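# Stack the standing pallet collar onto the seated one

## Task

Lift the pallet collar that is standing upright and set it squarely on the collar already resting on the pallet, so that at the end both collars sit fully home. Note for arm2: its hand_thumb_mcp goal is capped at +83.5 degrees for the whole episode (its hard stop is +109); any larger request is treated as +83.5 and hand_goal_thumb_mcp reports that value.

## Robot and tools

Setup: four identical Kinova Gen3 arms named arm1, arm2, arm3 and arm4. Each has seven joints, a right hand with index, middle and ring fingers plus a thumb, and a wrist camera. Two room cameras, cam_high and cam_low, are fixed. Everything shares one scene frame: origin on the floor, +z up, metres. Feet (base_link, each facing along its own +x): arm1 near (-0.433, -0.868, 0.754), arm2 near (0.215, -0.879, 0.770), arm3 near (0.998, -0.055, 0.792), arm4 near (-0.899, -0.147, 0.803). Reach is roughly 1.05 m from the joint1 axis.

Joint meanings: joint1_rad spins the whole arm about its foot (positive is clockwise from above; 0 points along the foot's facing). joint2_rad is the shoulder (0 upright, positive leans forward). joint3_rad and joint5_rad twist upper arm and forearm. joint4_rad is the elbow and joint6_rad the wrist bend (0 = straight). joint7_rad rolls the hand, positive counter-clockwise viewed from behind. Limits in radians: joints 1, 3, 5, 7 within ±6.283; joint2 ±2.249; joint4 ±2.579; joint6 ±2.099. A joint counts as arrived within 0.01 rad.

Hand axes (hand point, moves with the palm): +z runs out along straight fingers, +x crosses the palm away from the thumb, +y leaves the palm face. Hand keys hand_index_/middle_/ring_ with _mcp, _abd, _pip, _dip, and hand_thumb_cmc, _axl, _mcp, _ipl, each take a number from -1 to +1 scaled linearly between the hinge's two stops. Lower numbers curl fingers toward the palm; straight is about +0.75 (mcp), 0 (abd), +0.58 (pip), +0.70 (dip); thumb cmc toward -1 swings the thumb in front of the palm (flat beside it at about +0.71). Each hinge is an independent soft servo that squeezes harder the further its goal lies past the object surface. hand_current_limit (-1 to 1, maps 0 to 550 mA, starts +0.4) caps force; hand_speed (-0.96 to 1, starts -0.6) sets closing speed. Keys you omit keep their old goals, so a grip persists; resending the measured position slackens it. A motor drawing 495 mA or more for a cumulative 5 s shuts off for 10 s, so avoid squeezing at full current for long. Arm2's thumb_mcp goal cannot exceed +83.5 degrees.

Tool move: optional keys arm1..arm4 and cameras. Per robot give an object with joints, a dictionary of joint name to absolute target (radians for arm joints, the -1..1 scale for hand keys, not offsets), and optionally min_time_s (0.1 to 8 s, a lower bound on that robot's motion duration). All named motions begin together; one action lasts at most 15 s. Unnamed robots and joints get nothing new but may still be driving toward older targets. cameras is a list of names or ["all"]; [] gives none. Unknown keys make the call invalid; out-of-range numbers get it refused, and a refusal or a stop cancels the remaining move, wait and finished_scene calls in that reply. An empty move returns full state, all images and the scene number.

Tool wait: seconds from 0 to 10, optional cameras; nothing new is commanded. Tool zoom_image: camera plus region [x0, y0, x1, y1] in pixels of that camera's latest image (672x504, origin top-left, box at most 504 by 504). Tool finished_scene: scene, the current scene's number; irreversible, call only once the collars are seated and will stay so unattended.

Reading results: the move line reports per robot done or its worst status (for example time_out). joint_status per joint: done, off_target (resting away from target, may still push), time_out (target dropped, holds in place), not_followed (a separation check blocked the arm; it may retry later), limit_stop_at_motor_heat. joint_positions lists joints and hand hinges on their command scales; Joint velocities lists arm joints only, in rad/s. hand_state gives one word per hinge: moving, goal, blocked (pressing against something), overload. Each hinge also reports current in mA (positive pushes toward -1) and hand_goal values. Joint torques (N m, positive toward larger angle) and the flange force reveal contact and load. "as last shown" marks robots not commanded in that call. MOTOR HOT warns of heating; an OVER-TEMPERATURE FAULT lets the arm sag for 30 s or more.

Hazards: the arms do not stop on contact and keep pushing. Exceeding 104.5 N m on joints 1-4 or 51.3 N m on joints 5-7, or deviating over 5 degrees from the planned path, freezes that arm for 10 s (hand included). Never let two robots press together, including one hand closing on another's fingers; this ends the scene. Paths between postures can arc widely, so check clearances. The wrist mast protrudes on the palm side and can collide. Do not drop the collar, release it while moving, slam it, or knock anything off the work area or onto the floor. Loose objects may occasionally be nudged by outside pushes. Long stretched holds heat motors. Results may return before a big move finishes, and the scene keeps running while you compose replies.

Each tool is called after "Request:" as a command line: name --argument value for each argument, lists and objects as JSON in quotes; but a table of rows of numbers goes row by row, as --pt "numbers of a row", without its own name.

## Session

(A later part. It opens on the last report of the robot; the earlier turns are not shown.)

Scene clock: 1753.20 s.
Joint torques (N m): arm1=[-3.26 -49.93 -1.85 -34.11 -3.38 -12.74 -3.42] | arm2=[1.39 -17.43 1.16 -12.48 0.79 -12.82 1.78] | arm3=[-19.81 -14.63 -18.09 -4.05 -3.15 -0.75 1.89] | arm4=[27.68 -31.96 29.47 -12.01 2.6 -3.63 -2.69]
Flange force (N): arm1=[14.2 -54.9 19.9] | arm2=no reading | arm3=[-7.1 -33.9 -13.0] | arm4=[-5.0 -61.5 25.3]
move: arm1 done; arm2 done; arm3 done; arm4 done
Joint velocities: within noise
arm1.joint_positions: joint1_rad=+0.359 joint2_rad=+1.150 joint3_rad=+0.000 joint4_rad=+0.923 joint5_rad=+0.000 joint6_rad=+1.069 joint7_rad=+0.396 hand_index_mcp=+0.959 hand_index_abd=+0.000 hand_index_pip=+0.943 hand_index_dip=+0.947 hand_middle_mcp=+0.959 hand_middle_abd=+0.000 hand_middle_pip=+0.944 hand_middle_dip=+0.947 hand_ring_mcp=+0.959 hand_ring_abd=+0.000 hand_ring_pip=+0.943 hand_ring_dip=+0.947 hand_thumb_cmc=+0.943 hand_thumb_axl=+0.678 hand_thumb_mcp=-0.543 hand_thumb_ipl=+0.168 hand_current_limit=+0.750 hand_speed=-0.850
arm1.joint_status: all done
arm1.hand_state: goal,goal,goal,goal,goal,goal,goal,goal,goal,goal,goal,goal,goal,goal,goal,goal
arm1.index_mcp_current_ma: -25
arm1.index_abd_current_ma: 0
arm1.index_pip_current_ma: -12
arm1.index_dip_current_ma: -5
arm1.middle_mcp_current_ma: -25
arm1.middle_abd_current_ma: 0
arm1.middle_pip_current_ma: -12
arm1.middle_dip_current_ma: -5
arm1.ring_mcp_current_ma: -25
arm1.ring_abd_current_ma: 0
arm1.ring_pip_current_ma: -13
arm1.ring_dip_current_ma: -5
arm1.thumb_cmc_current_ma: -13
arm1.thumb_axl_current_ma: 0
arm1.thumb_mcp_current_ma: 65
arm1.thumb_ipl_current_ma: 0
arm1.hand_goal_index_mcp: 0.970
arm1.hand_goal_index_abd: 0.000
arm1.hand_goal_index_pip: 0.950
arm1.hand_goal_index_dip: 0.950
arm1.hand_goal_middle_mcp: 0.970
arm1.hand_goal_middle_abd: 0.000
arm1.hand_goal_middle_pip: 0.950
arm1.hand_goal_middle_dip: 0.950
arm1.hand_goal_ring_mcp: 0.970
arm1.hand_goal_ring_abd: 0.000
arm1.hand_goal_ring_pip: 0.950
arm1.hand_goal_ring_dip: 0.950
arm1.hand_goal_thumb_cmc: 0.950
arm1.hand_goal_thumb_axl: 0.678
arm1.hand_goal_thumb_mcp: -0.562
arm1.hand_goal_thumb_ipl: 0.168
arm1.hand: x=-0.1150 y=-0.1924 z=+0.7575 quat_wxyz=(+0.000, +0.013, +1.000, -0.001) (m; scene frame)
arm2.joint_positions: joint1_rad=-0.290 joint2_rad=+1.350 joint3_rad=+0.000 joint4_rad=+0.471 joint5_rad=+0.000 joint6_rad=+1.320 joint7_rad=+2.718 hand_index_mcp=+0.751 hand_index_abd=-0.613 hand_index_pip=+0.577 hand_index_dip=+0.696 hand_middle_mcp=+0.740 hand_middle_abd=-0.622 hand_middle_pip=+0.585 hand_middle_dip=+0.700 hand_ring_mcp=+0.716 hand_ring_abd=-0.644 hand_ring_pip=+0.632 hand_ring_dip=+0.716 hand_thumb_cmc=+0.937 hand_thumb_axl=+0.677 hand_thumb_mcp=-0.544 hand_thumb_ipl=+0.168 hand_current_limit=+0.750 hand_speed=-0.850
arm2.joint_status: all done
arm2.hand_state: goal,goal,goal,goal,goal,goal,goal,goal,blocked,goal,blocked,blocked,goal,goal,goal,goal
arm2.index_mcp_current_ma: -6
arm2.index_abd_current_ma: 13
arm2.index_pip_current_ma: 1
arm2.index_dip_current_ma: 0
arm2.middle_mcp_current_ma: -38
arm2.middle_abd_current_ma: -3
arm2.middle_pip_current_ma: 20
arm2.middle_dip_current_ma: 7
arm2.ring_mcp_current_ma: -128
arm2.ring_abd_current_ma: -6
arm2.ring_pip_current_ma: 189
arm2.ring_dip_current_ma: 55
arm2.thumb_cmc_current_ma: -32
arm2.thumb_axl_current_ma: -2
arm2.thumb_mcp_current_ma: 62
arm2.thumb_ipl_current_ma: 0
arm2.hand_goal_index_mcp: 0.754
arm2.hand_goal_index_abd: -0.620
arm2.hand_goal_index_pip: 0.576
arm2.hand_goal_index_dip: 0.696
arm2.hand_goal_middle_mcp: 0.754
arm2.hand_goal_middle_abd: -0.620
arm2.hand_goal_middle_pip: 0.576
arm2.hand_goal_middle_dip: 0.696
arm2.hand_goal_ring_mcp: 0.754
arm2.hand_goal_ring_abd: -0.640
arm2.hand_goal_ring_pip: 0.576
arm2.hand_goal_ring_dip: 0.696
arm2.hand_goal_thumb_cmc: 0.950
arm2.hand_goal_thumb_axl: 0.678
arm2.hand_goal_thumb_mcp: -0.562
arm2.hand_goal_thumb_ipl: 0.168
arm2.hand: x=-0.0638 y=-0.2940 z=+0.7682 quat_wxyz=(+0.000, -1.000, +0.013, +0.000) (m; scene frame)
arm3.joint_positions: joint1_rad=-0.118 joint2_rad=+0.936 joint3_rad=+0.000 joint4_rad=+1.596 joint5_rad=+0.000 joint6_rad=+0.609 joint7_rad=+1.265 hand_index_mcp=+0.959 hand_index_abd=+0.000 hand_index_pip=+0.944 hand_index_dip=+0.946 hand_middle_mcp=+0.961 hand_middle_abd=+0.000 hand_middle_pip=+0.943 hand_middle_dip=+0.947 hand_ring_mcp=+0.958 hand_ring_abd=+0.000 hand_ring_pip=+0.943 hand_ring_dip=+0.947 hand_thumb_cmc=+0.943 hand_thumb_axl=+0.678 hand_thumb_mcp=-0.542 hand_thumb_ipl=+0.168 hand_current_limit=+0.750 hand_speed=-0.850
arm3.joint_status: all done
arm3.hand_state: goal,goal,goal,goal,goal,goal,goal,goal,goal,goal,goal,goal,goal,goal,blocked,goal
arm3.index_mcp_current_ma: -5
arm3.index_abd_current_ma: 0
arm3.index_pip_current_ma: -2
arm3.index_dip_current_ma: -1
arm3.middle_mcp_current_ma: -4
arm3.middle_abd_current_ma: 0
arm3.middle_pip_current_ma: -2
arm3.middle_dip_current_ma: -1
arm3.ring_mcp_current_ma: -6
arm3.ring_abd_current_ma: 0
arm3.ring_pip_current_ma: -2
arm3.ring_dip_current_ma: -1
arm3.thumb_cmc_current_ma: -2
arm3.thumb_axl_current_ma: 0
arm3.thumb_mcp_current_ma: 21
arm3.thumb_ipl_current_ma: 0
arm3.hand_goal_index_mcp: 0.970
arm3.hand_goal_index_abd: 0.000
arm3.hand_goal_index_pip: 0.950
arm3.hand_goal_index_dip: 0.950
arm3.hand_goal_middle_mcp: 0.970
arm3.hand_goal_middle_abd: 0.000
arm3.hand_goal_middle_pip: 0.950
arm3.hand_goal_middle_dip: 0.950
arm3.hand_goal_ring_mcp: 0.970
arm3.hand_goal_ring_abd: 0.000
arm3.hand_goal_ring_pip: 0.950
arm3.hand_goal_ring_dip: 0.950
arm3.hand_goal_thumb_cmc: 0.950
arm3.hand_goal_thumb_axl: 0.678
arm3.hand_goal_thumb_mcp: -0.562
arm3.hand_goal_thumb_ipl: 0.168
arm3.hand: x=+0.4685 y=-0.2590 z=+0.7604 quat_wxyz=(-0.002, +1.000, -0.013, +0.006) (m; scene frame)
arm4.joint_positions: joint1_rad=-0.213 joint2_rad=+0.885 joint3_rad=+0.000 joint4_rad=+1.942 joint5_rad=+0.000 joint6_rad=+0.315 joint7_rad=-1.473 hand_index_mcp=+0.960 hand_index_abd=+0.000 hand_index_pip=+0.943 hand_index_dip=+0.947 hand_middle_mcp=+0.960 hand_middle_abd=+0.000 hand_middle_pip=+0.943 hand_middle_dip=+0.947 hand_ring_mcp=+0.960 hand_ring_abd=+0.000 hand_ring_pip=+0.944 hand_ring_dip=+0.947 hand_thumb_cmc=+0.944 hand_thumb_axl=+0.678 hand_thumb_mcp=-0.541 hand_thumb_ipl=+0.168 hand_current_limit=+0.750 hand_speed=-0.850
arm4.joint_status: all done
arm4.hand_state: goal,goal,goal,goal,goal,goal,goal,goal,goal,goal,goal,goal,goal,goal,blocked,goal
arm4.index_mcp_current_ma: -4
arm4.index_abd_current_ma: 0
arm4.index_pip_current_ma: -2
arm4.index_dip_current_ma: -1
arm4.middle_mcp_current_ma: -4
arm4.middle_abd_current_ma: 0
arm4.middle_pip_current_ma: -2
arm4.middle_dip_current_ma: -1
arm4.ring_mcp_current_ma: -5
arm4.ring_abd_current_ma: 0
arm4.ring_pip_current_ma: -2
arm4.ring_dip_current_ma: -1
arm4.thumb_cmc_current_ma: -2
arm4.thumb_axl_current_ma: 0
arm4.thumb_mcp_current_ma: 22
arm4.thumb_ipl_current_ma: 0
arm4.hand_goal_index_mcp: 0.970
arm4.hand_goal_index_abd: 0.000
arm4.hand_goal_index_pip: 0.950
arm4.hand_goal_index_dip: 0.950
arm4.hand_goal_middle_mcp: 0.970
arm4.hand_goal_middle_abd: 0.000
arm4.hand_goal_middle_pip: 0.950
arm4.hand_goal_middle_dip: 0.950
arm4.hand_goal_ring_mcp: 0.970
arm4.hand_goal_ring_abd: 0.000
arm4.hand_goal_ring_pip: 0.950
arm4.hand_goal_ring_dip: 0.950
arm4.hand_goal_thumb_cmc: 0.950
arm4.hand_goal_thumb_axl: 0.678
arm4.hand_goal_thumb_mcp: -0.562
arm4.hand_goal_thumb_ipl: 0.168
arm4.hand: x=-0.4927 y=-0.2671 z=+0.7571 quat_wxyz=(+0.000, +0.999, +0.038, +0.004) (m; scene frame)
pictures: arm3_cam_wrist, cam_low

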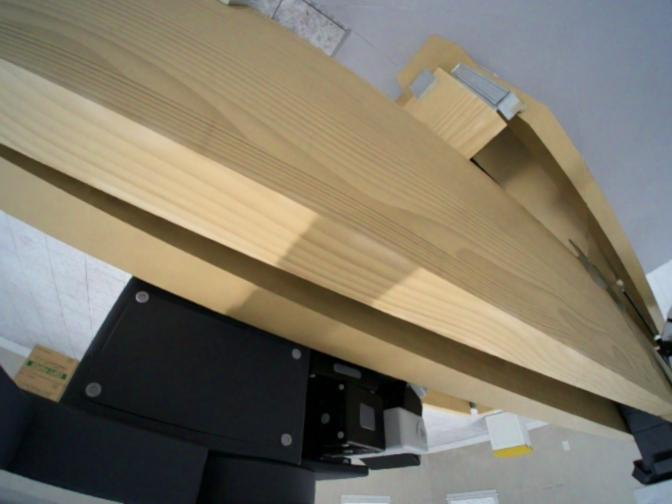

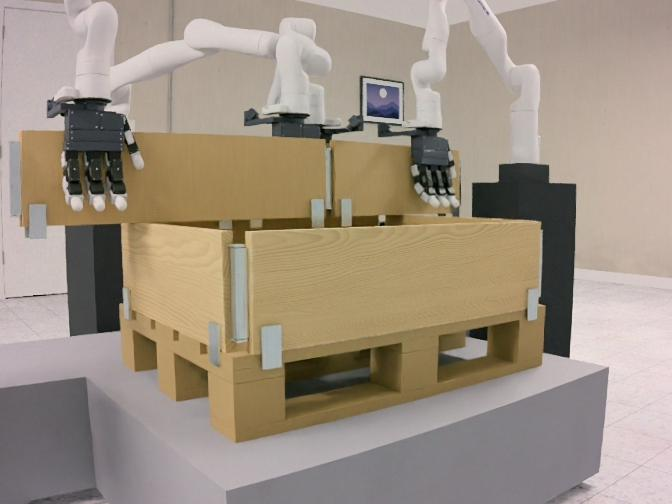

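Request:
move --arm1 '{"joints":{"joint2_rad":1.16573,"joint4_rad":0.92459,"joint6_rad":1.05128},"min_time_s":4}' --arm2 '{"joints":{"joint2_rad":1.36057,"joint4_rad":0.47281,"joint6_rad":1.30821},"min_time_s":4}' --arm3 '{"joints":{"joint2_rad":0.92841,"joint4_rad":1.59608,"joint6_rad":0.6171},"min_time_s":4}' --arm4 '{"joints":{"joint2_rad":0.92869,"joint4_rad":1.93625,"joint6_rad":0.27665},"min_time_s":4}' --cameras '["cam_low"]'

Scene clock: 1804.73 s.
Joint torques (N m): arm1=[-14.93 -16.47 -7.69 -24.04 -4.75 -15.32 -4.13] | arm2=[6.42 -1.64 4.02 -6.36 2.7 -13.39 0.63] | arm3=[-21.35 -33.98 -19.24 -12.01 -3.48 -2.64 2] | arm4=[36.85 -3.19 38 -1.84 2.07 -0.15 -3.67]
Flange force (N): arm1=[3.2 -75.8 -35.6] | arm2=no reading | arm3=[-8.2 -36.4 20.8] | arm4=[0.0 -80.4 -35.1]
move: arm1 done; arm2 done; arm3 done; arm4 done
Joint velocities: within noise
arm1.joint_positions: joint1_rad=+0.359 joint2_rad=+1.166 joint3_rad=+0.000 joint4_rad=+0.925 joint5_rad=+0.000 joint6_rad=+1.051 joint7_rad=+0.396 hand_index_mcp=+0.959 hand_index_abd=+0.000 hand_index_pip=+0.944 hand_index_dip=+0.947 hand_middle_mcp=+0.959 hand_middle_abd=+0.000 hand_middle_pip=+0.944 hand_middle_dip=+0.947 hand_ring_mcp=+0.959 hand_ring_abd=+0.000 hand_ring_pip=+0.943 hand_ring_dip=+0.947 hand_thumb_cmc=+0.943 hand_thumb_axl=+0.678 hand_thumb_mcp=-0.543 hand_thumb_ipl=+0.168 hand_current_limit=+0.750 hand_speed=-0.850
arm1.joint_status: all done
arm1.hand_state: goal,goal,goal,goal,goal,goal,goal,goal,goal,goal,goal,goal,goal,goal,goal,goal
arm1.index_mcp_current_ma: -25
arm1.index_abd_current_ma: 0
arm1.index_pip_current_ma: -11
arm1.index_dip_current_ma: -5
arm1.middle_mcp_current_ma: -25
arm1.middle_abd_current_ma: 0
arm1.middle_pip_current_ma: -11
arm1.middle_dip_current_ma: -5
arm1.ring_mcp_current_ma: -24
arm1.ring_abd_current_ma: 0
arm1.ring_pip_current_ma: -12
arm1.ring_dip_current_ma: -5
arm1.thumb_cmc_current_ma: -14
arm1.thumb_axl_current_ma: 0
arm1.thumb_mcp_current_ma: 65
arm1.thumb_ipl_current_ma: 0
arm1.hand_goal_index_mcp: 0.970
arm1.hand_goal_index_abd: 0.000
arm1.hand_goal_index_pip: 0.950
arm1.hand_goal_index_dip: 0.950
arm1.hand_goal_middle_mcp: 0.970
arm1.hand_goal_middle_abd: 0.000
arm1.hand_goal_middle_pip: 0.950
arm1.hand_goal_middle_dip: 0.950
arm1.hand_goal_ring_mcp: 0.970
arm1.hand_goal_ring_abd: 0.000
arm1.hand_goal_ring_pip: 0.950
arm1.hand_goal_ring_dip: 0.950
arm1.hand_goal_thumb_cmc: 0.950
arm1.hand_goal_thumb_axl: 0.678
arm1.hand_goal_thumb_mcp: -0.562
arm1.hand_goal_thumb_ipl: 0.168
arm1.hand: x=-0.1149 y=-0.1924 z=+0.7465 quat_wxyz=(+0.000, +0.013, +1.000, -0.001) (m; scene frame)
arm2.joint_positions: joint1_rad=-0.290 joint2_rad=+1.361 joint3_rad=+0.000 joint4_rad=+0.473 joint5_rad=+0.000 joint6_rad=+1.308 joint7_rad=+2.718 hand_index_mcp=+0.751 hand_index_abd=-0.613 hand_index_pip=+0.577 hand_index_dip=+0.696 hand_middle_mcp=+0.740 hand_middle_abd=-0.621 hand_middle_pip=+0.579 hand_middle_dip=+0.699 hand_ring_mcp=+0.715 hand_ring_abd=-0.651 hand_ring_pip=+0.622 hand_ring_dip=+0.714 hand_thumb_cmc=+0.937 hand_thumb_axl=+0.677 hand_thumb_mcp=-0.544 hand_thumb_ipl=+0.168 hand_current_limit=+0.750 hand_speed=-0.850
arm2.joint_status: all done
arm2.hand_state: goal,goal,goal,goal,goal,goal,goal,goal,blocked,goal,blocked,goal,goal,goal,goal,goal
arm2.index_mcp_current_ma: -6
arm2.index_abd_current_ma: 12
arm2.index_pip_current_ma: 1
arm2.index_dip_current_ma: 0
arm2.middle_mcp_current_ma: -37
arm2.middle_abd_current_ma: -1
arm2.middle_pip_current_ma: 4
arm2.middle_dip_current_ma: 5
arm2.ring_mcp_current_ma: -129
arm2.ring_abd_current_ma: -21
arm2.ring_pip_current_ma: 149
arm2.ring_dip_current_ma: 48
arm2.thumb_cmc_current_ma: -32
arm2.thumb_axl_current_ma: -2
arm2.thumb_mcp_current_ma: 62
arm2.thumb_ipl_current_ma: 0
arm2.hand_goal_index_mcp: 0.754
arm2.hand_goal_index_abd: -0.620
arm2.hand_goal_index_pip: 0.576
arm2.hand_goal_index_dip: 0.696
arm2.hand_goal_middle_mcp: 0.754
arm2.hand_goal_middle_abd: -0.620
arm2.hand_goal_middle_pip: 0.576
arm2.hand_goal_middle_dip: 0.696
arm2.hand_goal_ring_mcp: 0.754
arm2.hand_goal_ring_abd: -0.640
arm2.hand_goal_ring_pip: 0.576
arm2.hand_goal_ring_dip: 0.696
arm2.hand_goal_thumb_cmc: 0.950
arm2.hand_goal_thumb_axl: 0.678
arm2.hand_goal_thumb_mcp: -0.562
arm2.hand_goal_thumb_ipl: 0.168
arm2.hand: x=-0.0638 y=-0.2940 z=+0.7603 quat_wxyz=(+0.000, -1.000, +0.013, +0.000) (m; scene frame)
arm3.joint_positions: joint1_rad=-0.118 joint2_rad=+0.928 joint3_rad=+0.000 joint4_rad=+1.596 joint5_rad=+0.000 joint6_rad=+0.617 joint7_rad=+1.265 hand_index_mcp=+0.959 hand_index_abd=+0.000 hand_index_pip=+0.944 hand_index_dip=+0.946 hand_middle_mcp=+0.961 hand_middle_abd=+0.000 hand_middle_pip=+0.943 hand_middle_dip=+0.947 hand_ring_mcp=+0.958 hand_ring_abd=+0.000 hand_ring_pip=+0.943 hand_ring_dip=+0.947 hand_thumb_cmc=+0.943 hand_thumb_axl=+0.678 hand_thumb_mcp=-0.542 hand_thumb_ipl=+0.168 hand_current_limit=+0.750 hand_speed=-0.850
arm3.joint_status: all done
arm3.hand_state: goal,goal,goal,goal,goal,goal,goal,goal,goal,goal,goal,goal,goal,goal,blocked,goal
arm3.index_mcp_current_ma: -5
arm3.index_abd_current_ma: 0
arm3.index_pip_current_ma: -2
arm3.index_dip_current_ma: -1
arm3.middle_mcp_current_ma: -4
arm3.middle_abd_current_ma: 0
arm3.middle_pip_current_ma: -2
arm3.middle_dip_current_ma: -1
arm3.ring_mcp_current_ma: -6
arm3.ring_abd_current_ma: 0
arm3.ring_pip_current_ma: -2
arm3.ring_dip_current_ma: -1
arm3.thumb_cmc_current_ma: -2
arm3.thumb_axl_current_ma: 0
arm3.thumb_mcp_current_ma: 21
arm3.thumb_ipl_current_ma: 0
arm3.hand_goal_index_mcp: 0.970
arm3.hand_goal_index_abd: 0.000
arm3.hand_goal_index_pip: 0.950
arm3.hand_goal_index_dip: 0.950
arm3.hand_goal_middle_mcp: 0.970
arm3.hand_goal_middle_abd: 0.000
arm3.hand_goal_middle_pip: 0.950
arm3.hand_goal_middle_dip: 0.950
arm3.hand_goal_ring_mcp: 0.970
arm3.hand_goal_ring_abd: 0.000
arm3.hand_goal_ring_pip: 0.950
arm3.hand_goal_ring_dip: 0.950
arm3.hand_goal_thumb_cmc: 0.950
arm3.hand_goal_thumb_axl: 0.678
arm3.hand_goal_thumb_mcp: -0.562
arm3.hand_goal_thumb_ipl: 0.168
arm3.hand: x=+0.4685 y=-0.2590 z=+0.7644 quat_wxyz=(-0.002, +1.000, -0.013, +0.006) (m; scene frame)
arm4.joint_positions: joint1_rad=-0.213 joint2_rad=+0.929 joint3_rad=+0.000 joint4_rad=+1.936 joint5_rad=+0.000 joint6_rad=+0.277 joint7_rad=-1.473 hand_index_mcp=+0.960 hand_index_abd=+0.000 hand_index_pip=+0.943 hand_index_dip=+0.947 hand_middle_mcp=+0.960 hand_middle_abd=+0.000 hand_middle_pip=+0.943 hand_middle_dip=+0.947 hand_ring_mcp=+0.960 hand_ring_abd=+0.000 hand_ring_pip=+0.944 hand_ring_dip=+0.947 hand_thumb_cmc=+0.944 hand_thumb_axl=+0.678 hand_thumb_mcp=-0.541 hand_thumb_ipl=+0.168 hand_current_limit=+0.750 hand_speed=-0.850
arm4.joint_status: all done
arm4.hand_state: goal,goal,goal,goal,goal,goal,goal,goal,goal,goal,goal,goal,goal,goal,blocked,goal
arm4.index_mcp_current_ma: -4
arm4.index_abd_current_ma: 0
arm4.index_pip_current_ma: -2
arm4.index_dip_current_ma: -1
arm4.middle_mcp_current_ma: -4
arm4.middle_abd_current_ma: 0
arm4.middle_pip_current_ma: -2
arm4.middle_dip_current_ma: -1
arm4.ring_mcp_current_ma: -5
arm4.ring_abd_current_ma: 0
arm4.ring_pip_current_ma: -2
arm4.ring_dip_current_ma: -1
arm4.thumb_cmc_current_ma: -2
arm4.thumb_axl_current_ma: 0
arm4.thumb_mcp_current_ma: 22
arm4.thumb_ipl_current_ma: 0
arm4.hand_goal_index_mcp: 0.970
arm4.hand_goal_index_abd: 0.000
arm4.hand_goal_index_pip: 0.950
arm4.hand_goal_index_dip: 0.950
arm4.hand_goal_middle_mcp: 0.970
arm4.hand_goal_middle_abd: 0.000
arm4.hand_goal_middle_pip: 0.950
arm4.hand_goal_middle_dip: 0.950
arm4.hand_goal_ring_mcp: 0.970
arm4.hand_goal_ring_abd: 0.000
arm4.hand_goal_ring_pip: 0.950
arm4.hand_goal_ring_dip: 0.950
arm4.hand_goal_thumb_cmc: 0.950
arm4.hand_goal_thumb_axl: 0.678
arm4.hand_goal_thumb_mcp: -0.562
arm4.hand_goal_thumb_ipl: 0.168
arm4.hand: x=-0.4926 y=-0.2671 z=+0.7391 quat_wxyz=(+0.000, +0.999, +0.038, +0.004) (m; scene frame)
pictures: cam_low

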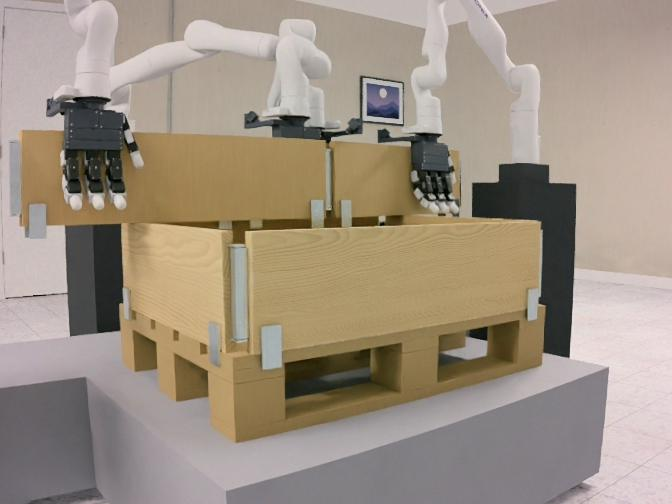

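Request:
move --cameras '["all"]'

Scene clock: 1872.97 s.
Joint torques (N m): arm1=[-14.86 -16.31 -7.67 -23.95 -4.71 -15.25 -4.09] | arm2=[6.34 -1.54 4.01 -6.28 2.69 -13.34 0.63] | arm3=[-21.49 -33.91 -19.33 -11.99 -3.48 -2.67 2.03] | arm4=[36.71 -3.23 37.71 -1.85 2.02 -0.13 -3.69]
Flange force (N): arm1=[3.4 -75.8 -35.7] | arm2=no reading | arm3=[-8.4 -36.6 20.6] | arm4=[-0.1 -80.1 -35.0]
Joint velocities: within noise
arm1.joint_positions: joint1_rad=+0.359 joint2_rad=+1.166 joint3_rad=+0.000 joint4_rad=+0.925 joint5_rad=+0.000 joint6_rad=+1.051 joint7_rad=+0.396 hand_index_mcp=+0.959 hand_index_abd=+0.000 hand_index_pip=+0.944 hand_index_dip=+0.947 hand_middle_mcp=+0.959 hand_middle_abd=+0.000 hand_middle_pip=+0.944 hand_middle_dip=+0.947 hand_ring_mcp=+0.959 hand_ring_abd=+0.000 hand_ring_pip=+0.943 hand_ring_dip=+0.947 hand_thumb_cmc=+0.943 hand_thumb_axl=+0.678 hand_thumb_mcp=-0.543 hand_thumb_ipl=+0.168 hand_current_limit=+0.750 hand_speed=-0.850
arm1.joint_status: all done
arm1.hand_state: goal,goal,goal,goal,goal,goal,goal,goal,goal,goal,goal,goal,goal,goal,goal,goal
arm1.index_mcp_current_ma: -25
arm1.index_abd_current_ma: 0
arm1.index_pip_current_ma: -11
arm1.index_dip_current_ma: -5
arm1.middle_mcp_current_ma: -25
arm1.middle_abd_current_ma: 0
arm1.middle_pip_current_ma: -11
arm1.middle_dip_current_ma: -5
arm1.ring_mcp_current_ma: -24
arm1.ring_abd_current_ma: 0
arm1.ring_pip_current_ma: -12
arm1.ring_dip_current_ma: -5
arm1.thumb_cmc_current_ma: -14
arm1.thumb_axl_current_ma: 0
arm1.thumb_mcp_current_ma: 65
arm1.thumb_ipl_current_ma: 0
arm1.hand_goal_index_mcp: 0.970
arm1.hand_goal_index_abd: 0.000
arm1.hand_goal_index_pip: 0.950
arm1.hand_goal_index_dip: 0.950
arm1.hand_goal_middle_mcp: 0.970
arm1.hand_goal_middle_abd: 0.000
arm1.hand_goal_middle_pip: 0.950
arm1.hand_goal_middle_dip: 0.950
arm1.hand_goal_ring_mcp: 0.970
arm1.hand_goal_ring_abd: 0.000
arm1.hand_goal_ring_pip: 0.950
arm1.hand_goal_ring_dip: 0.950
arm1.hand_goal_thumb_cmc: 0.950
arm1.hand_goal_thumb_axl: 0.678
arm1.hand_goal_thumb_mcp: -0.562
arm1.hand_goal_thumb_ipl: 0.168
arm1.hand: x=-0.1149 y=-0.1924 z=+0.7465 quat_wxyz=(+0.000, +0.013, +1.000, -0.001) (m; scene frame)
arm2.joint_positions: joint1_rad=-0.290 joint2_rad=+1.361 joint3_rad=+0.000 joint4_rad=+0.473 joint5_rad=+0.000 joint6_rad=+1.308 joint7_rad=+2.718 hand_index_mcp=+0.751 hand_index_abd=-0.613 hand_index_pip=+0.577 hand_index_dip=+0.696 hand_middle_mcp=+0.740 hand_middle_abd=-0.621 hand_middle_pip=+0.579 hand_middle_dip=+0.699 hand_ring_mcp=+0.715 hand_ring_abd=-0.651 hand_ring_pip=+0.622 hand_ring_dip=+0.714 hand_thumb_cmc=+0.937 hand_thumb_axl=+0.677 hand_thumb_mcp=-0.544 hand_thumb_ipl=+0.168 hand_current_limit=+0.750 hand_speed=-0.850
arm2.joint_status: all done
arm2.hand_state: goal,goal,goal,goal,goal,goal,goal,goal,blocked,goal,blocked,goal,goal,goal,goal,goal
arm2.index_mcp_current_ma: -6
arm2.index_abd_current_ma: 12
arm2.index_pip_current_ma: 1
arm2.index_dip_current_ma: 0
arm2.middle_mcp_current_ma: -37
arm2.middle_abd_current_ma: -1
arm2.middle_pip_current_ma: 4
arm2.middle_dip_current_ma: 5
arm2.ring_mcp_current_ma: -129
arm2.ring_abd_current_ma: -21
arm2.ring_pip_current_ma: 149
arm2.ring_dip_current_ma: 48
arm2.thumb_cmc_current_ma: -32
arm2.thumb_axl_current_ma: -2
arm2.thumb_mcp_current_ma: 62
arm2.thumb_ipl_current_ma: 0
arm2.hand_goal_index_mcp: 0.754
arm2.hand_goal_index_abd: -0.620
arm2.hand_goal_index_pip: 0.576
arm2.hand_goal_index_dip: 0.696
arm2.hand_goal_middle_mcp: 0.754
arm2.hand_goal_middle_abd: -0.620
arm2.hand_goal_middle_pip: 0.576
arm2.hand_goal_middle_dip: 0.696
arm2.hand_goal_ring_mcp: 0.754
arm2.hand_goal_ring_abd: -0.640
arm2.hand_goal_ring_pip: 0.576
arm2.hand_goal_ring_dip: 0.696
arm2.hand_goal_thumb_cmc: 0.950
arm2.hand_goal_thumb_axl: 0.678
arm2.hand_goal_thumb_mcp: -0.562
arm2.hand_goal_thumb_ipl: 0.168
arm2.hand: x=-0.0637 y=-0.2940 z=+0.7603 quat_wxyz=(+0.000, -1.000, +0.013, +0.000) (m; scene frame)
arm3.joint_positions: joint1_rad=-0.118 joint2_rad=+0.928 joint3_rad=+0.000 joint4_rad=+1.596 joint5_rad=+0.000 joint6_rad=+0.617 joint7_rad=+1.265 hand_index_mcp=+0.959 hand_index_abd=+0.000 hand_index_pip=+0.944 hand_index_dip=+0.946 hand_middle_mcp=+0.961 hand_middle_abd=+0.000 hand_middle_pip=+0.943 hand_middle_dip=+0.947 hand_ring_mcp=+0.958 hand_ring_abd=+0.000 hand_ring_pip=+0.943 hand_ring_dip=+0.947 hand_thumb_cmc=+0.943 hand_thumb_axl=+0.678 hand_thumb_mcp=-0.542 hand_thumb_ipl=+0.168 hand_current_limit=+0.750 hand_speed=-0.850
arm3.joint_status: all done
arm3.hand_state: goal,goal,goal,goal,goal,goal,goal,goal,goal,goal,goal,goal,goal,goal,blocked,goal
arm3.index_mcp_current_ma: -5
arm3.index_abd_current_ma: 0
arm3.index_pip_current_ma: -2
arm3.index_dip_current_ma: -1
arm3.middle_mcp_current_ma: -4
arm3.middle_abd_current_ma: 0
arm3.middle_pip_current_ma: -2
arm3.middle_dip_current_ma: -1
arm3.ring_mcp_current_ma: -6
arm3.ring_abd_current_ma: 0
arm3.ring_pip_current_ma: -2
arm3.ring_dip_current_ma: -1
arm3.thumb_cmc_current_ma: -2
arm3.thumb_axl_current_ma: 0
arm3.thumb_mcp_current_ma: 21
arm3.thumb_ipl_current_ma: 0
arm3.hand_goal_index_mcp: 0.970
arm3.hand_goal_index_abd: 0.000
arm3.hand_goal_index_pip: 0.950
arm3.hand_goal_index_dip: 0.950
arm3.hand_goal_middle_mcp: 0.970
arm3.hand_goal_middle_abd: 0.000
arm3.hand_goal_middle_pip: 0.950
arm3.hand_goal_middle_dip: 0.950
arm3.hand_goal_ring_mcp: 0.970
arm3.hand_goal_ring_abd: 0.000
arm3.hand_goal_ring_pip: 0.950
arm3.hand_goal_ring_dip: 0.950
arm3.hand_goal_thumb_cmc: 0.950
arm3.hand_goal_thumb_axl: 0.678
arm3.hand_goal_thumb_mcp: -0.562
arm3.hand_goal_thumb_ipl: 0.168
arm3.hand: x=+0.4685 y=-0.2590 z=+0.7644 quat_wxyz=(-0.002, +1.000, -0.013, +0.006) (m; scene frame)
arm4.joint_positions: joint1_rad=-0.213 joint2_rad=+0.929 joint3_rad=+0.000 joint4_rad=+1.936 joint5_rad=+0.000 joint6_rad=+0.277 joint7_rad=-1.473 hand_index_mcp=+0.960 hand_index_abd=+0.000 hand_index_pip=+0.943 hand_index_dip=+0.947 hand_middle_mcp=+0.960 hand_middle_abd=+0.000 hand_middle_pip=+0.943 hand_middle_dip=+0.947 hand_ring_mcp=+0.960 hand_ring_abd=+0.000 hand_ring_pip=+0.944 hand_ring_dip=+0.947 hand_thumb_cmc=+0.944 hand_thumb_axl=+0.678 hand_thumb_mcp=-0.541 hand_thumb_ipl=+0.168 hand_current_limit=+0.750 hand_speed=-0.850
arm4.joint_status: all done
arm4.hand_state: goal,goal,goal,goal,goal,goal,goal,goal,goal,goal,goal,goal,goal,goal,blocked,goal
arm4.index_mcp_current_ma: -4
arm4.index_abd_current_ma: 0
arm4.index_pip_current_ma: -2
arm4.index_dip_current_ma: -1
arm4.middle_mcp_current_ma: -4
arm4.middle_abd_current_ma: 0
arm4.middle_pip_current_ma: -2
arm4.middle_dip_current_ma: -1
arm4.ring_mcp_current_ma: -5
arm4.ring_abd_current_ma: 0
arm4.ring_pip_current_ma: -2
arm4.ring_dip_current_ma: -1
arm4.thumb_cmc_current_ma: -2
arm4.thumb_axl_current_ma: 0
arm4.thumb_mcp_current_ma: 22
arm4.thumb_ipl_current_ma: 0
arm4.hand_goal_index_mcp: 0.970
arm4.hand_goal_index_abd: 0.000
arm4.hand_goal_index_pip: 0.950
arm4.hand_goal_index_dip: 0.950
arm4.hand_goal_middle_mcp: 0.970
arm4.hand_goal_middle_abd: 0.000
arm4.hand_goal_middle_pip: 0.950
arm4.hand_goal_middle_dip: 0.950
arm4.hand_goal_ring_mcp: 0.970
arm4.hand_goal_ring_abd: 0.000
arm4.hand_goal_ring_pip: 0.950
arm4.hand_goal_ring_dip: 0.950
arm4.hand_goal_thumb_cmc: 0.950
arm4.hand_goal_thumb_axl: 0.678
arm4.hand_goal_thumb_mcp: -0.562
arm4.hand_goal_thumb_ipl: 0.168
arm4.hand: x=-0.4926 y=-0.2671 z=+0.7391 quat_wxyz=(+0.000, +0.999, +0.038, +0.004) (m; scene frame)
pictures: arm1_cam_wrist, arm2_cam_wrist, arm3_cam_wrist, arm4_cam_wrist, cam_high, cam_low

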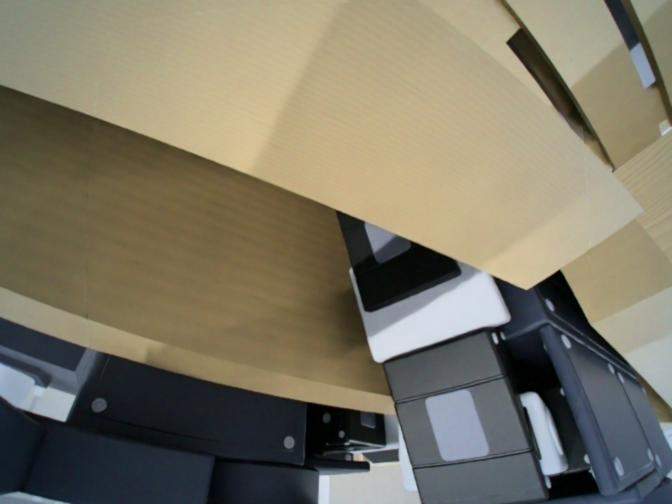

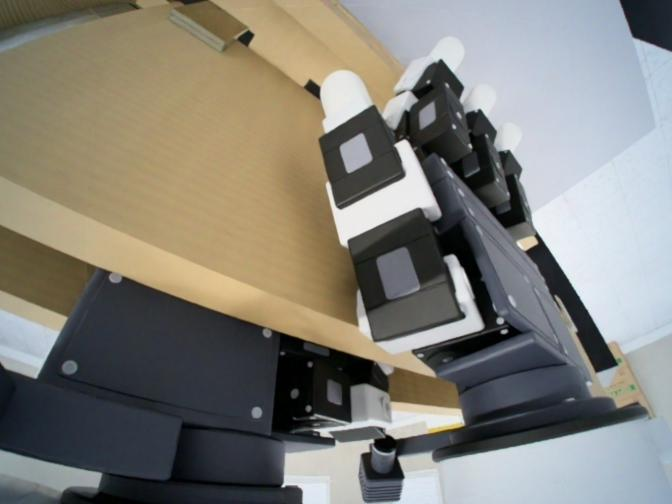

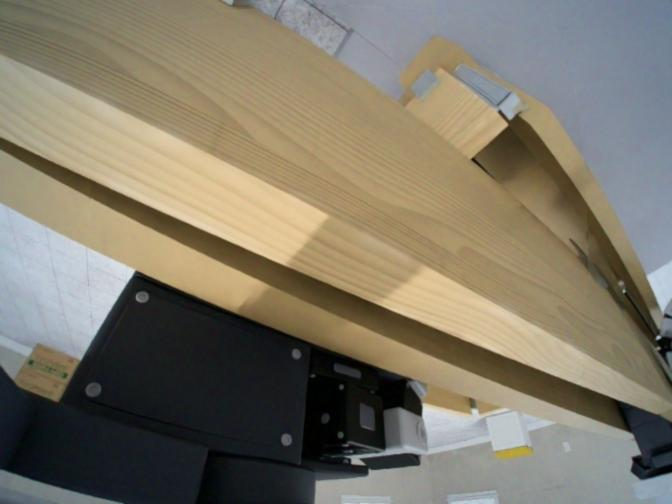

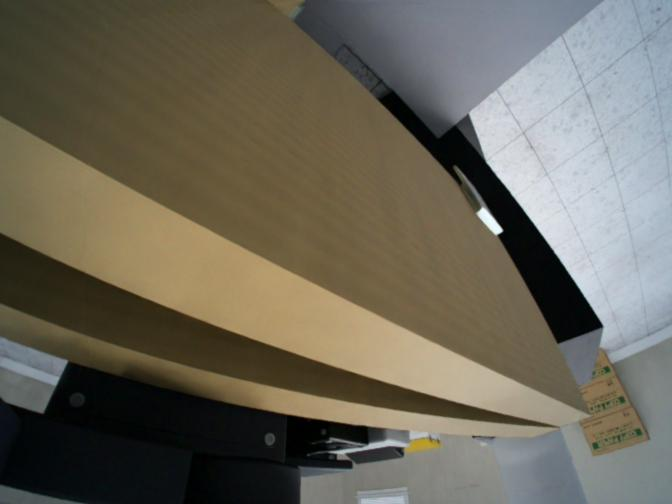

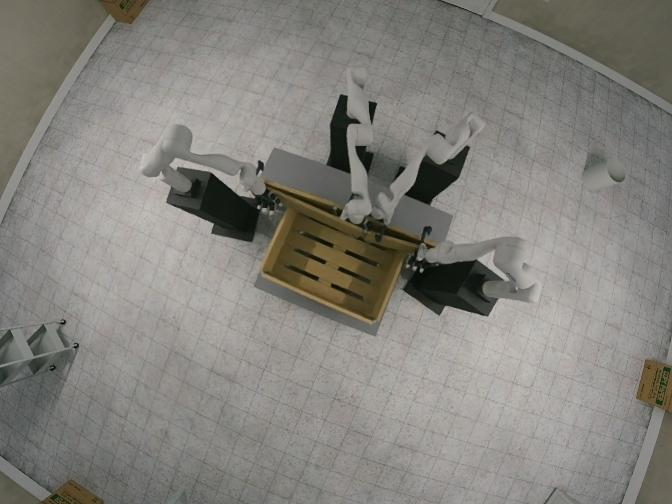

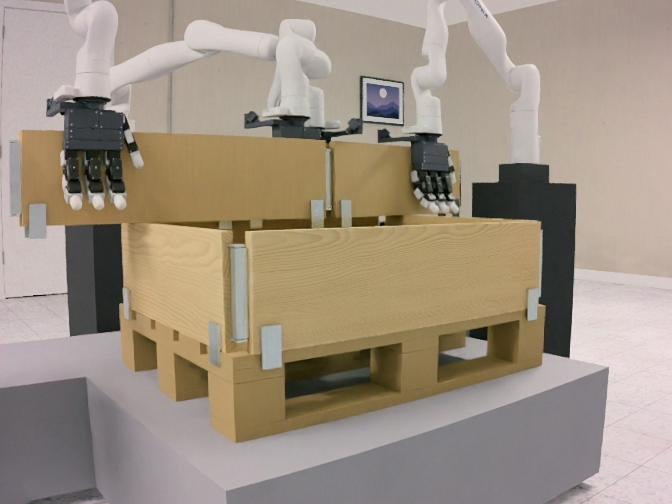

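Request:
zoom_image --camera "cam_low" --region '[10, 120, 260, 300]'

Request:
zoom_image --camera "cam_low" --region '[230, 120, 560, 300]'

Scaled by 2.016 from the camera's 672x504 image, which has a finer 960x720 frame.

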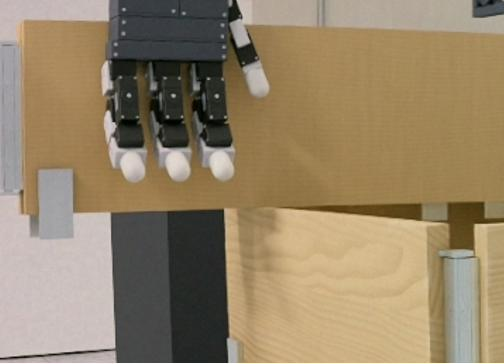

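Scaled by 1.527 from the camera's 672x504 image, which has a finer 960x720 frame.

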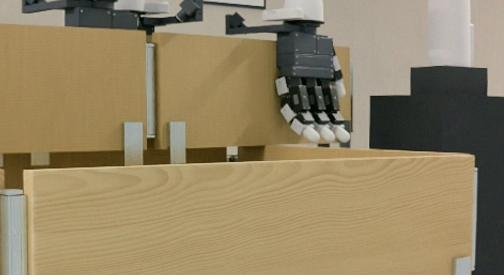

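Request:
move --arm1 '{"joints": {"joint2_rad": 1.16277, "joint4_rad": 0.9244, "joint6_rad": 1.05442}, "min_time_s": 2}' --arm2 '{"joints": {"joint2_rad": 1.35854, "joint4_rad": 0.47266, "joint6_rad": 1.31039}, "min_time_s": 2}' --arm3 '{"joints": {"joint2_rad": 0.93, "joint4_rad": 1.59605, "joint6_rad": 0.61554}, "min_time_s": 2}' --arm4 '{"joints": {"joint2_rad": 0.92379, "joint4_rad": 1.93707, "joint6_rad": 0.28073}, "min_time_s": 2}'

Scene clock: 1925.33 s.
Joint torques (N m): arm1=[-12.5 -33.54 -7.04 -28.87 -5.08 -13.66 -3.7] | arm2=[11.08 -12.42 6.97 -8.86 4.78 -10.88 1.32] | arm3=[-18.21 -25.83 -16.43 -10.43 -2.99 -2.83 1.68] | arm4=[32.49 -27.24 34.2 -0.64 1.93 1.13 -3.46]
Flange force (N): arm1=[3.9 -66.9 -7.1] | arm2=no reading | arm3=[-2.2 -32.4 4.6] | arm4=[16.4 -67.9 26.9]
move: arm1 done; arm2 done; arm3 done; arm4 done
Joint velocities: within noise
arm1.joint_positions: joint1_rad=+0.359 joint2_rad=+1.163 joint3_rad=+0.000 joint4_rad=+0.924 joint5_rad=+0.000 joint6_rad=+1.054 joint7_rad=+0.396 hand_index_mcp=+0.959 hand_index_abd=+0.000 hand_index_pip=+0.944 hand_index_dip=+0.947 hand_middle_mcp=+0.959 hand_middle_abd=+0.000 hand_middle_pip=+0.944 hand_middle_dip=+0.947 hand_ring_mcp=+0.959 hand_ring_abd=+0.000 hand_ring_pip=+0.943 hand_ring_dip=+0.947 hand_thumb_cmc=+0.943 hand_thumb_axl=+0.678 hand_thumb_mcp=-0.543 hand_thumb_ipl=+0.168 hand_current_limit=+0.750 hand_speed=-0.850
arm1.joint_status: all done
arm1.hand_state: goal,goal,goal,goal,goal,goal,goal,goal,goal,goal,goal,goal,goal,goal,goal,goal
arm1.index_mcp_current_ma: -25
arm1.index_abd_current_ma: 0
arm1.index_pip_current_ma: -11
arm1.index_dip_current_ma: -5
arm1.middle_mcp_current_ma: -25
arm1.middle_abd_current_ma: 0
arm1.middle_pip_current_ma: -11
arm1.middle_dip_current_ma: -5
arm1.ring_mcp_current_ma: -24
arm1.ring_abd_current_ma: 0
arm1.ring_pip_current_ma: -12
arm1.ring_dip_current_ma: -5
arm1.thumb_cmc_current_ma: -14
arm1.thumb_axl_current_ma: 0
arm1.thumb_mcp_current_ma: 65
arm1.thumb_ipl_current_ma: 0
arm1.hand_goal_index_mcp: 0.970
arm1.hand_goal_index_abd: 0.000
arm1.hand_goal_index_pip: 0.950
arm1.hand_goal_index_dip: 0.950
arm1.hand_goal_middle_mcp: 0.970
arm1.hand_goal_middle_abd: 0.000
arm1.hand_goal_middle_pip: 0.950
arm1.hand_goal_middle_dip: 0.950
arm1.hand_goal_ring_mcp: 0.970
arm1.hand_goal_ring_abd: 0.000
arm1.hand_goal_ring_pip: 0.950
arm1.hand_goal_ring_dip: 0.950
arm1.hand_goal_thumb_cmc: 0.950
arm1.hand_goal_thumb_axl: 0.678
arm1.hand_goal_thumb_mcp: -0.562
arm1.hand_goal_thumb_ipl: 0.168
arm1.hand: x=-0.1149 y=-0.1924 z=+0.7485 quat_wxyz=(+0.000, +0.013, +1.000, -0.001) (m; scene frame)
arm2.joint_positions: joint1_rad=-0.290 joint2_rad=+1.359 joint3_rad=+0.000 joint4_rad=+0.473 joint5_rad=+0.000 joint6_rad=+1.310 joint7_rad=+2.718 hand_index_mcp=+0.751 hand_index_abd=-0.613 hand_index_pip=+0.577 hand_index_dip=+0.696 hand_middle_mcp=+0.746 hand_middle_abd=-0.620 hand_middle_pip=+0.578 hand_middle_dip=+0.699 hand_ring_mcp=+0.721 hand_ring_abd=-0.651 hand_ring_pip=+0.620 hand_ring_dip=+0.714 hand_thumb_cmc=+0.937 hand_thumb_axl=+0.677 hand_thumb_mcp=-0.544 hand_thumb_ipl=+0.168 hand_current_limit=+0.750 hand_speed=-0.850
arm2.joint_status: all done
arm2.hand_state: goal,goal,goal,goal,goal,goal,goal,goal,blocked,goal,blocked,goal,goal,goal,goal,goal
arm2.index_mcp_current_ma: -6
arm2.index_abd_current_ma: 12
arm2.index_pip_current_ma: 1
arm2.index_dip_current_ma: 0
arm2.middle_mcp_current_ma: -19
arm2.middle_abd_current_ma: 0
arm2.middle_pip_current_ma: 4
arm2.middle_dip_current_ma: 4
arm2.ring_mcp_current_ma: -106
arm2.ring_abd_current_ma: -21
arm2.ring_pip_current_ma: 140
arm2.ring_dip_current_ma: 47
arm2.thumb_cmc_current_ma: -32
arm2.thumb_axl_current_ma: -2
arm2.thumb_mcp_current_ma: 62
arm2.thumb_ipl_current_ma: 0
arm2.hand_goal_index_mcp: 0.754
arm2.hand_goal_index_abd: -0.620
arm2.hand_goal_index_pip: 0.576
arm2.hand_goal_index_dip: 0.696
arm2.hand_goal_middle_mcp: 0.754
arm2.hand_goal_middle_abd: -0.620
arm2.hand_goal_middle_pip: 0.576
arm2.hand_goal_middle_dip: 0.696
arm2.hand_goal_ring_mcp: 0.754
arm2.hand_goal_ring_abd: -0.640
arm2.hand_goal_ring_pip: 0.576
arm2.hand_goal_ring_dip: 0.696
arm2.hand_goal_thumb_cmc: 0.950
arm2.hand_goal_thumb_axl: 0.678
arm2.hand_goal_thumb_mcp: -0.562
arm2.hand_goal_thumb_ipl: 0.168
arm2.hand: x=-0.0637 y=-0.2940 z=+0.7618 quat_wxyz=(+0.000, -1.000, +0.013, +0.000) (m; scene frame)
arm3.joint_positions: joint1_rad=-0.118 joint2_rad=+0.930 joint3_rad=+0.000 joint4_rad=+1.596 joint5_rad=+0.000 joint6_rad=+0.616 joint7_rad=+1.265 hand_index_mcp=+0.959 hand_index_abd=+0.000 hand_index_pip=+0.944 hand_index_dip=+0.946 hand_middle_mcp=+0.961 hand_middle_abd=+0.000 hand_middle_pip=+0.943 hand_middle_dip=+0.947 hand_ring_mcp=+0.958 hand_ring_abd=+0.000 hand_ring_pip=+0.943 hand_ring_dip=+0.947 hand_thumb_cmc=+0.943 hand_thumb_axl=+0.678 hand_thumb_mcp=-0.542 hand_thumb_ipl=+0.168 hand_current_limit=+0.750 hand_speed=-0.850
arm3.joint_status: all done
arm3.hand_state: goal,goal,goal,goal,goal,goal,goal,goal,goal,goal,goal,goal,goal,goal,blocked,goal
arm3.index_mcp_current_ma: -5
arm3.index_abd_current_ma: 0
arm3.index_pip_current_ma: -2
arm3.index_dip_current_ma: -1
arm3.middle_mcp_current_ma: -4
arm3.middle_abd_current_ma: 0
arm3.middle_pip_current_ma: -2
arm3.middle_dip_current_ma: -1
arm3.ring_mcp_current_ma: -6
arm3.ring_abd_current_ma: 0
arm3.ring_pip_current_ma: -2
arm3.ring_dip_current_ma: -1
arm3.thumb_cmc_current_ma: -2
arm3.thumb_axl_current_ma: 0
arm3.thumb_mcp_current_ma: 21
arm3.thumb_ipl_current_ma: 0
arm3.hand_goal_index_mcp: 0.970
arm3.hand_goal_index_abd: 0.000
arm3.hand_goal_index_pip: 0.950
arm3.hand_goal_index_dip: 0.950
arm3.hand_goal_middle_mcp: 0.970
arm3.hand_goal_middle_abd: 0.000
arm3.hand_goal_middle_pip: 0.950
arm3.hand_goal_middle_dip: 0.950
arm3.hand_goal_ring_mcp: 0.970
arm3.hand_goal_ring_abd: 0.000
arm3.hand_goal_ring_pip: 0.950
arm3.hand_goal_ring_dip: 0.950
arm3.hand_goal_thumb_cmc: 0.950
arm3.hand_goal_thumb_axl: 0.678
arm3.hand_goal_thumb_mcp: -0.562
arm3.hand_goal_thumb_ipl: 0.168
arm3.hand: x=+0.4685 y=-0.2590 z=+0.7636 quat_wxyz=(-0.002, +1.000, -0.013, +0.006) (m; scene frame)
arm4.joint_positions: joint1_rad=-0.213 joint2_rad=+0.924 joint3_rad=+0.000 joint4_rad=+1.937 joint5_rad=+0.000 joint6_rad=+0.281 joint7_rad=-1.473 hand_index_mcp=+0.960 hand_index_abd=+0.000 hand_index_pip=+0.943 hand_index_dip=+0.947 hand_middle_mcp=+0.960 hand_middle_abd=+0.000 hand_middle_pip=+0.943 hand_middle_dip=+0.947 hand_ring_mcp=+0.960 hand_ring_abd=+0.000 hand_ring_pip=+0.944 hand_ring_dip=+0.947 hand_thumb_cmc=+0.944 hand_thumb_axl=+0.678 hand_thumb_mcp=-0.541 hand_thumb_ipl=+0.168 hand_current_limit=+0.750 hand_speed=-0.850
arm4.joint_status: all done
arm4.hand_state: goal,goal,goal,goal,goal,goal,goal,goal,goal,goal,goal,goal,goal,goal,blocked,goal
arm4.index_mcp_current_ma: -4
arm4.index_abd_current_ma: 0
arm4.index_pip_current_ma: -2
arm4.index_dip_current_ma: -1
arm4.middle_mcp_current_ma: -4
arm4.middle_abd_current_ma: 0
arm4.middle_pip_current_ma: -2
arm4.middle_dip_current_ma: -1
arm4.ring_mcp_current_ma: -5
arm4.ring_abd_current_ma: 0
arm4.ring_pip_current_ma: -2
arm4.ring_dip_current_ma: -1
arm4.thumb_cmc_current_ma: -2
arm4.thumb_axl_current_ma: 0
arm4.thumb_mcp_current_ma: 22
arm4.thumb_ipl_current_ma: 0
arm4.hand_goal_index_mcp: 0.970
arm4.hand_goal_index_abd: 0.000
arm4.hand_goal_index_pip: 0.950
arm4.hand_goal_index_dip: 0.950
arm4.hand_goal_middle_mcp: 0.970
arm4.hand_goal_middle_abd: 0.000
arm4.hand_goal_middle_pip: 0.950
arm4.hand_goal_middle_dip: 0.950
arm4.hand_goal_ring_mcp: 0.970
arm4.hand_goal_ring_abd: 0.000
arm4.hand_goal_ring_pip: 0.950
arm4.hand_goal_ring_dip: 0.950
arm4.hand_goal_thumb_cmc: 0.950
arm4.hand_goal_thumb_axl: 0.678
arm4.hand_goal_thumb_mcp: -0.562
arm4.hand_goal_thumb_ipl: 0.168
arm4.hand: x=-0.4926 y=-0.2671 z=+0.7411 quat_wxyz=(+0.000, +0.999, +0.038, +0.004) (m; scene frame)
pictures: none

Request:
move --arm1 '{"joints": {"joint2_rad": 1.16188, "joint4_rad": 0.92434, "joint6_rad": 1.05537}, "min_time_s": 2}' --arm2 '{"joints": {"joint2_rad": 1.35719, "joint4_rad": 0.47256, "joint6_rad": 1.31184}, "min_time_s": 2}' --arm4 '{"joints": {"joint2_rad": 0.92575, "joint4_rad": 1.93674, "joint6_rad": 0.2791}, "min_time_s": 2}'

Scene clock: 1944.30 s.
Joint torques (N m): arm1=[-14.64 -39.34 -8.74 -29.99 -5.97 -12.69 -3.48] | arm2=[10.24 -23.27 7.02 -11.78 4.75 -8.99 1.07] | arm3=[-17.73 -25.63 -15.95 -11.99 -2.91 -3.62 1.58] | arm4=[31.58 -15.34 32.81 -1.62 1.9 0.31 -3.19]
Flange force (N): arm1=[-0.7 -64.0 3.2] | arm2=no reading | arm3=[2.3 -32.9 2.7] | arm4=[6.8 -67.8 -4.3]
move: arm1 done; arm2 done; arm4 done
Joint velocities: within noise
arm1.joint_positions: joint1_rad=+0.359 joint2_rad=+1.162 joint3_rad=+0.000 joint4_rad=+0.924 joint5_rad=+0.000 joint6_rad=+1.055 joint7_rad=+0.396 hand_index_mcp=+0.959 hand_index_abd=+0.000 hand_index_pip=+0.944 hand_index_dip=+0.947 hand_middle_mcp=+0.959 hand_middle_abd=+0.000 hand_middle_pip=+0.944 hand_middle_dip=+0.947 hand_ring_mcp=+0.959 hand_ring_abd=+0.000 hand_ring_pip=+0.943 hand_ring_dip=+0.947 hand_thumb_cmc=+0.943 hand_thumb_axl=+0.678 hand_thumb_mcp=-0.543 hand_thumb_ipl=+0.168 hand_current_limit=+0.750 hand_speed=-0.850
arm1.joint_status: all done
arm1.hand_state: goal,goal,goal,goal,goal,goal,goal,goal,goal,goal,goal,goal,goal,goal,goal,goal
arm1.index_mcp_current_ma: -25
arm1.index_abd_current_ma: 0
arm1.index_pip_current_ma: -11
arm1.index_dip_current_ma: -5
arm1.middle_mcp_current_ma: -25
arm1.middle_abd_current_ma: 0
arm1.middle_pip_current_ma: -11
arm1.middle_dip_current_ma: -5
arm1.ring_mcp_current_ma: -24
arm1.ring_abd_current_ma: 0
arm1.ring_pip_current_ma: -12
arm1.ring_dip_current_ma: -5
arm1.thumb_cmc_current_ma: -14
arm1.thumb_axl_current_ma: 0
arm1.thumb_mcp_current_ma: 65
arm1.thumb_ipl_current_ma: 0
arm1.hand_goal_index_mcp: 0.970
arm1.hand_goal_index_abd: 0.000
arm1.hand_goal_index_pip: 0.950
arm1.hand_goal_index_dip: 0.950
arm1.hand_goal_middle_mcp: 0.970
arm1.hand_goal_middle_abd: 0.000
arm1.hand_goal_middle_pip: 0.950
arm1.hand_goal_middle_dip: 0.950
arm1.hand_goal_ring_mcp: 0.970
arm1.hand_goal_ring_abd: 0.000
arm1.hand_goal_ring_pip: 0.950
arm1.hand_goal_ring_dip: 0.950
arm1.hand_goal_thumb_cmc: 0.950
arm1.hand_goal_thumb_axl: 0.678
arm1.hand_goal_thumb_mcp: -0.562
arm1.hand_goal_thumb_ipl: 0.168
arm1.hand: x=-0.1149 y=-0.1924 z=+0.7491 quat_wxyz=(+0.000, +0.013, +1.000, -0.001) (m; scene frame)
arm2.joint_positions: joint1_rad=-0.290 joint2_rad=+1.357 joint3_rad=+0.000 joint4_rad=+0.473 joint5_rad=+0.000 joint6_rad=+1.312 joint7_rad=+2.718 hand_index_mcp=+0.751 hand_index_abd=-0.613 hand_index_pip=+0.577 hand_index_dip=+0.696 hand_middle_mcp=+0.745 hand_middle_abd=-0.620 hand_middle_pip=+0.578 hand_middle_dip=+0.699 hand_ring_mcp=+0.721 hand_ring_abd=-0.651 hand_ring_pip=+0.620 hand_ring_dip=+0.714 hand_thumb_cmc=+0.937 hand_thumb_axl=+0.677 hand_thumb_mcp=-0.544 hand_thumb_ipl=+0.168 hand_current_limit=+0.750 hand_speed=-0.850
arm2.joint_status: all done
arm2.hand_state: goal,goal,goal,goal,goal,goal,goal,goal,blocked,goal,blocked,goal,goal,goal,goal,goal
arm2.index_mcp_current_ma: -6
arm2.index_abd_current_ma: 12
arm2.index_pip_current_ma: 1
arm2.index_dip_current_ma: 0
arm2.middle_mcp_current_ma: -22
arm2.middle_abd_current_ma: 0
arm2.middle_pip_current_ma: 4
arm2.middle_dip_current_ma: 4
arm2.ring_mcp_current_ma: -105
arm2.ring_abd_current_ma: -21
arm2.ring_pip_current_ma: 140
arm2.ring_dip_current_ma: 47
arm2.thumb_cmc_current_ma: -32
arm2.thumb_axl_current_ma: -2
arm2.thumb_mcp_current_ma: 62
arm2.thumb_ipl_current_ma: 0
arm2.hand_goal_index_mcp: 0.754
arm2.hand_goal_index_abd: -0.620
arm2.hand_goal_index_pip: 0.576
arm2.hand_goal_index_dip: 0.696
arm2.hand_goal_middle_mcp: 0.754
arm2.hand_goal_middle_abd: -0.620
arm2.hand_goal_middle_pip: 0.576
arm2.hand_goal_middle_dip: 0.696
arm2.hand_goal_ring_mcp: 0.754
arm2.hand_goal_ring_abd: -0.640
arm2.hand_goal_ring_pip: 0.576
arm2.hand_goal_ring_dip: 0.696
arm2.hand_goal_thumb_cmc: 0.950
arm2.hand_goal_thumb_axl: 0.678
arm2.hand_goal_thumb_mcp: -0.562
arm2.hand_goal_thumb_ipl: 0.168
arm2.hand: x=-0.0637 y=-0.2940 z=+0.7628 quat_wxyz=(+0.000, -1.000, +0.013, +0.000) (m; scene frame)
arm3: as last shown
arm3.hand: x=+0.4685 y=-0.2590 z=+0.7635 quat_wxyz=(-0.002, +1.000, -0.013, +0.006) (m; scene frame)
arm4.joint_positions: joint1_rad=-0.213 joint2_rad=+0.926 joint3_rad=+0.000 joint4_rad=+1.937 joint5_rad=+0.000 joint6_rad=+0.279 joint7_rad=-1.473 hand_index_mcp=+0.960 hand_index_abd=+0.000 hand_index_pip=+0.943 hand_index_dip=+0.947 hand_middle_mcp=+0.960 hand_middle_abd=+0.000 hand_middle_pip=+0.943 hand_middle_dip=+0.947 hand_ring_mcp=+0.960 hand_ring_abd=+0.000 hand_ring_pip=+0.944 hand_ring_dip=+0.947 hand_thumb_cmc=+0.944 hand_thumb_axl=+0.678 hand_thumb_mcp=-0.541 hand_thumb_ipl=+0.168 hand_current_limit=+0.750 hand_speed=-0.850
arm4.joint_status: all done
arm4.hand_state: goal,goal,goal,goal,goal,goal,goal,goal,goal,goal,goal,goal,goal,goal,blocked,goal
arm4.index_mcp_current_ma: -4
arm4.index_abd_current_ma: 0
arm4.index_pip_current_ma: -2
arm4.index_dip_current_ma: -1
arm4.middle_mcp_current_ma: -4
arm4.middle_abd_current_ma: 0
arm4.middle_pip_current_ma: -2
arm4.middle_dip_current_ma: -1
arm4.ring_mcp_current_ma: -5
arm4.ring_abd_current_ma: 0
arm4.ring_pip_current_ma: -2
arm4.ring_dip_current_ma: -1
arm4.thumb_cmc_current_ma: -2
arm4.thumb_axl_current_ma: 0
arm4.thumb_mcp_current_ma: 22
arm4.thumb_ipl_current_ma: 0
arm4.hand_goal_index_mcp: 0.970
arm4.hand_goal_index_abd: 0.000
arm4.hand_goal_index_pip: 0.950
arm4.hand_goal_index_dip: 0.950
arm4.hand_goal_middle_mcp: 0.970
arm4.hand_goal_middle_abd: 0.000
arm4.hand_goal_middle_pip: 0.950
arm4.hand_goal_middle_dip: 0.950
arm4.hand_goal_ring_mcp: 0.970
arm4.hand_goal_ring_abd: 0.000
arm4.hand_goal_ring_pip: 0.950
arm4.hand_goal_ring_dip: 0.950
arm4.hand_goal_thumb_cmc: 0.950
arm4.hand_goal_thumb_axl: 0.678
arm4.hand_goal_thumb_mcp: -0.562
arm4.hand_goal_thumb_ipl: 0.168
arm4.hand: x=-0.4926 y=-0.2671 z=+0.7403 quat_wxyz=(+0.000, +0.999, +0.038, +0.004) (m; scene frame)
pictures: none


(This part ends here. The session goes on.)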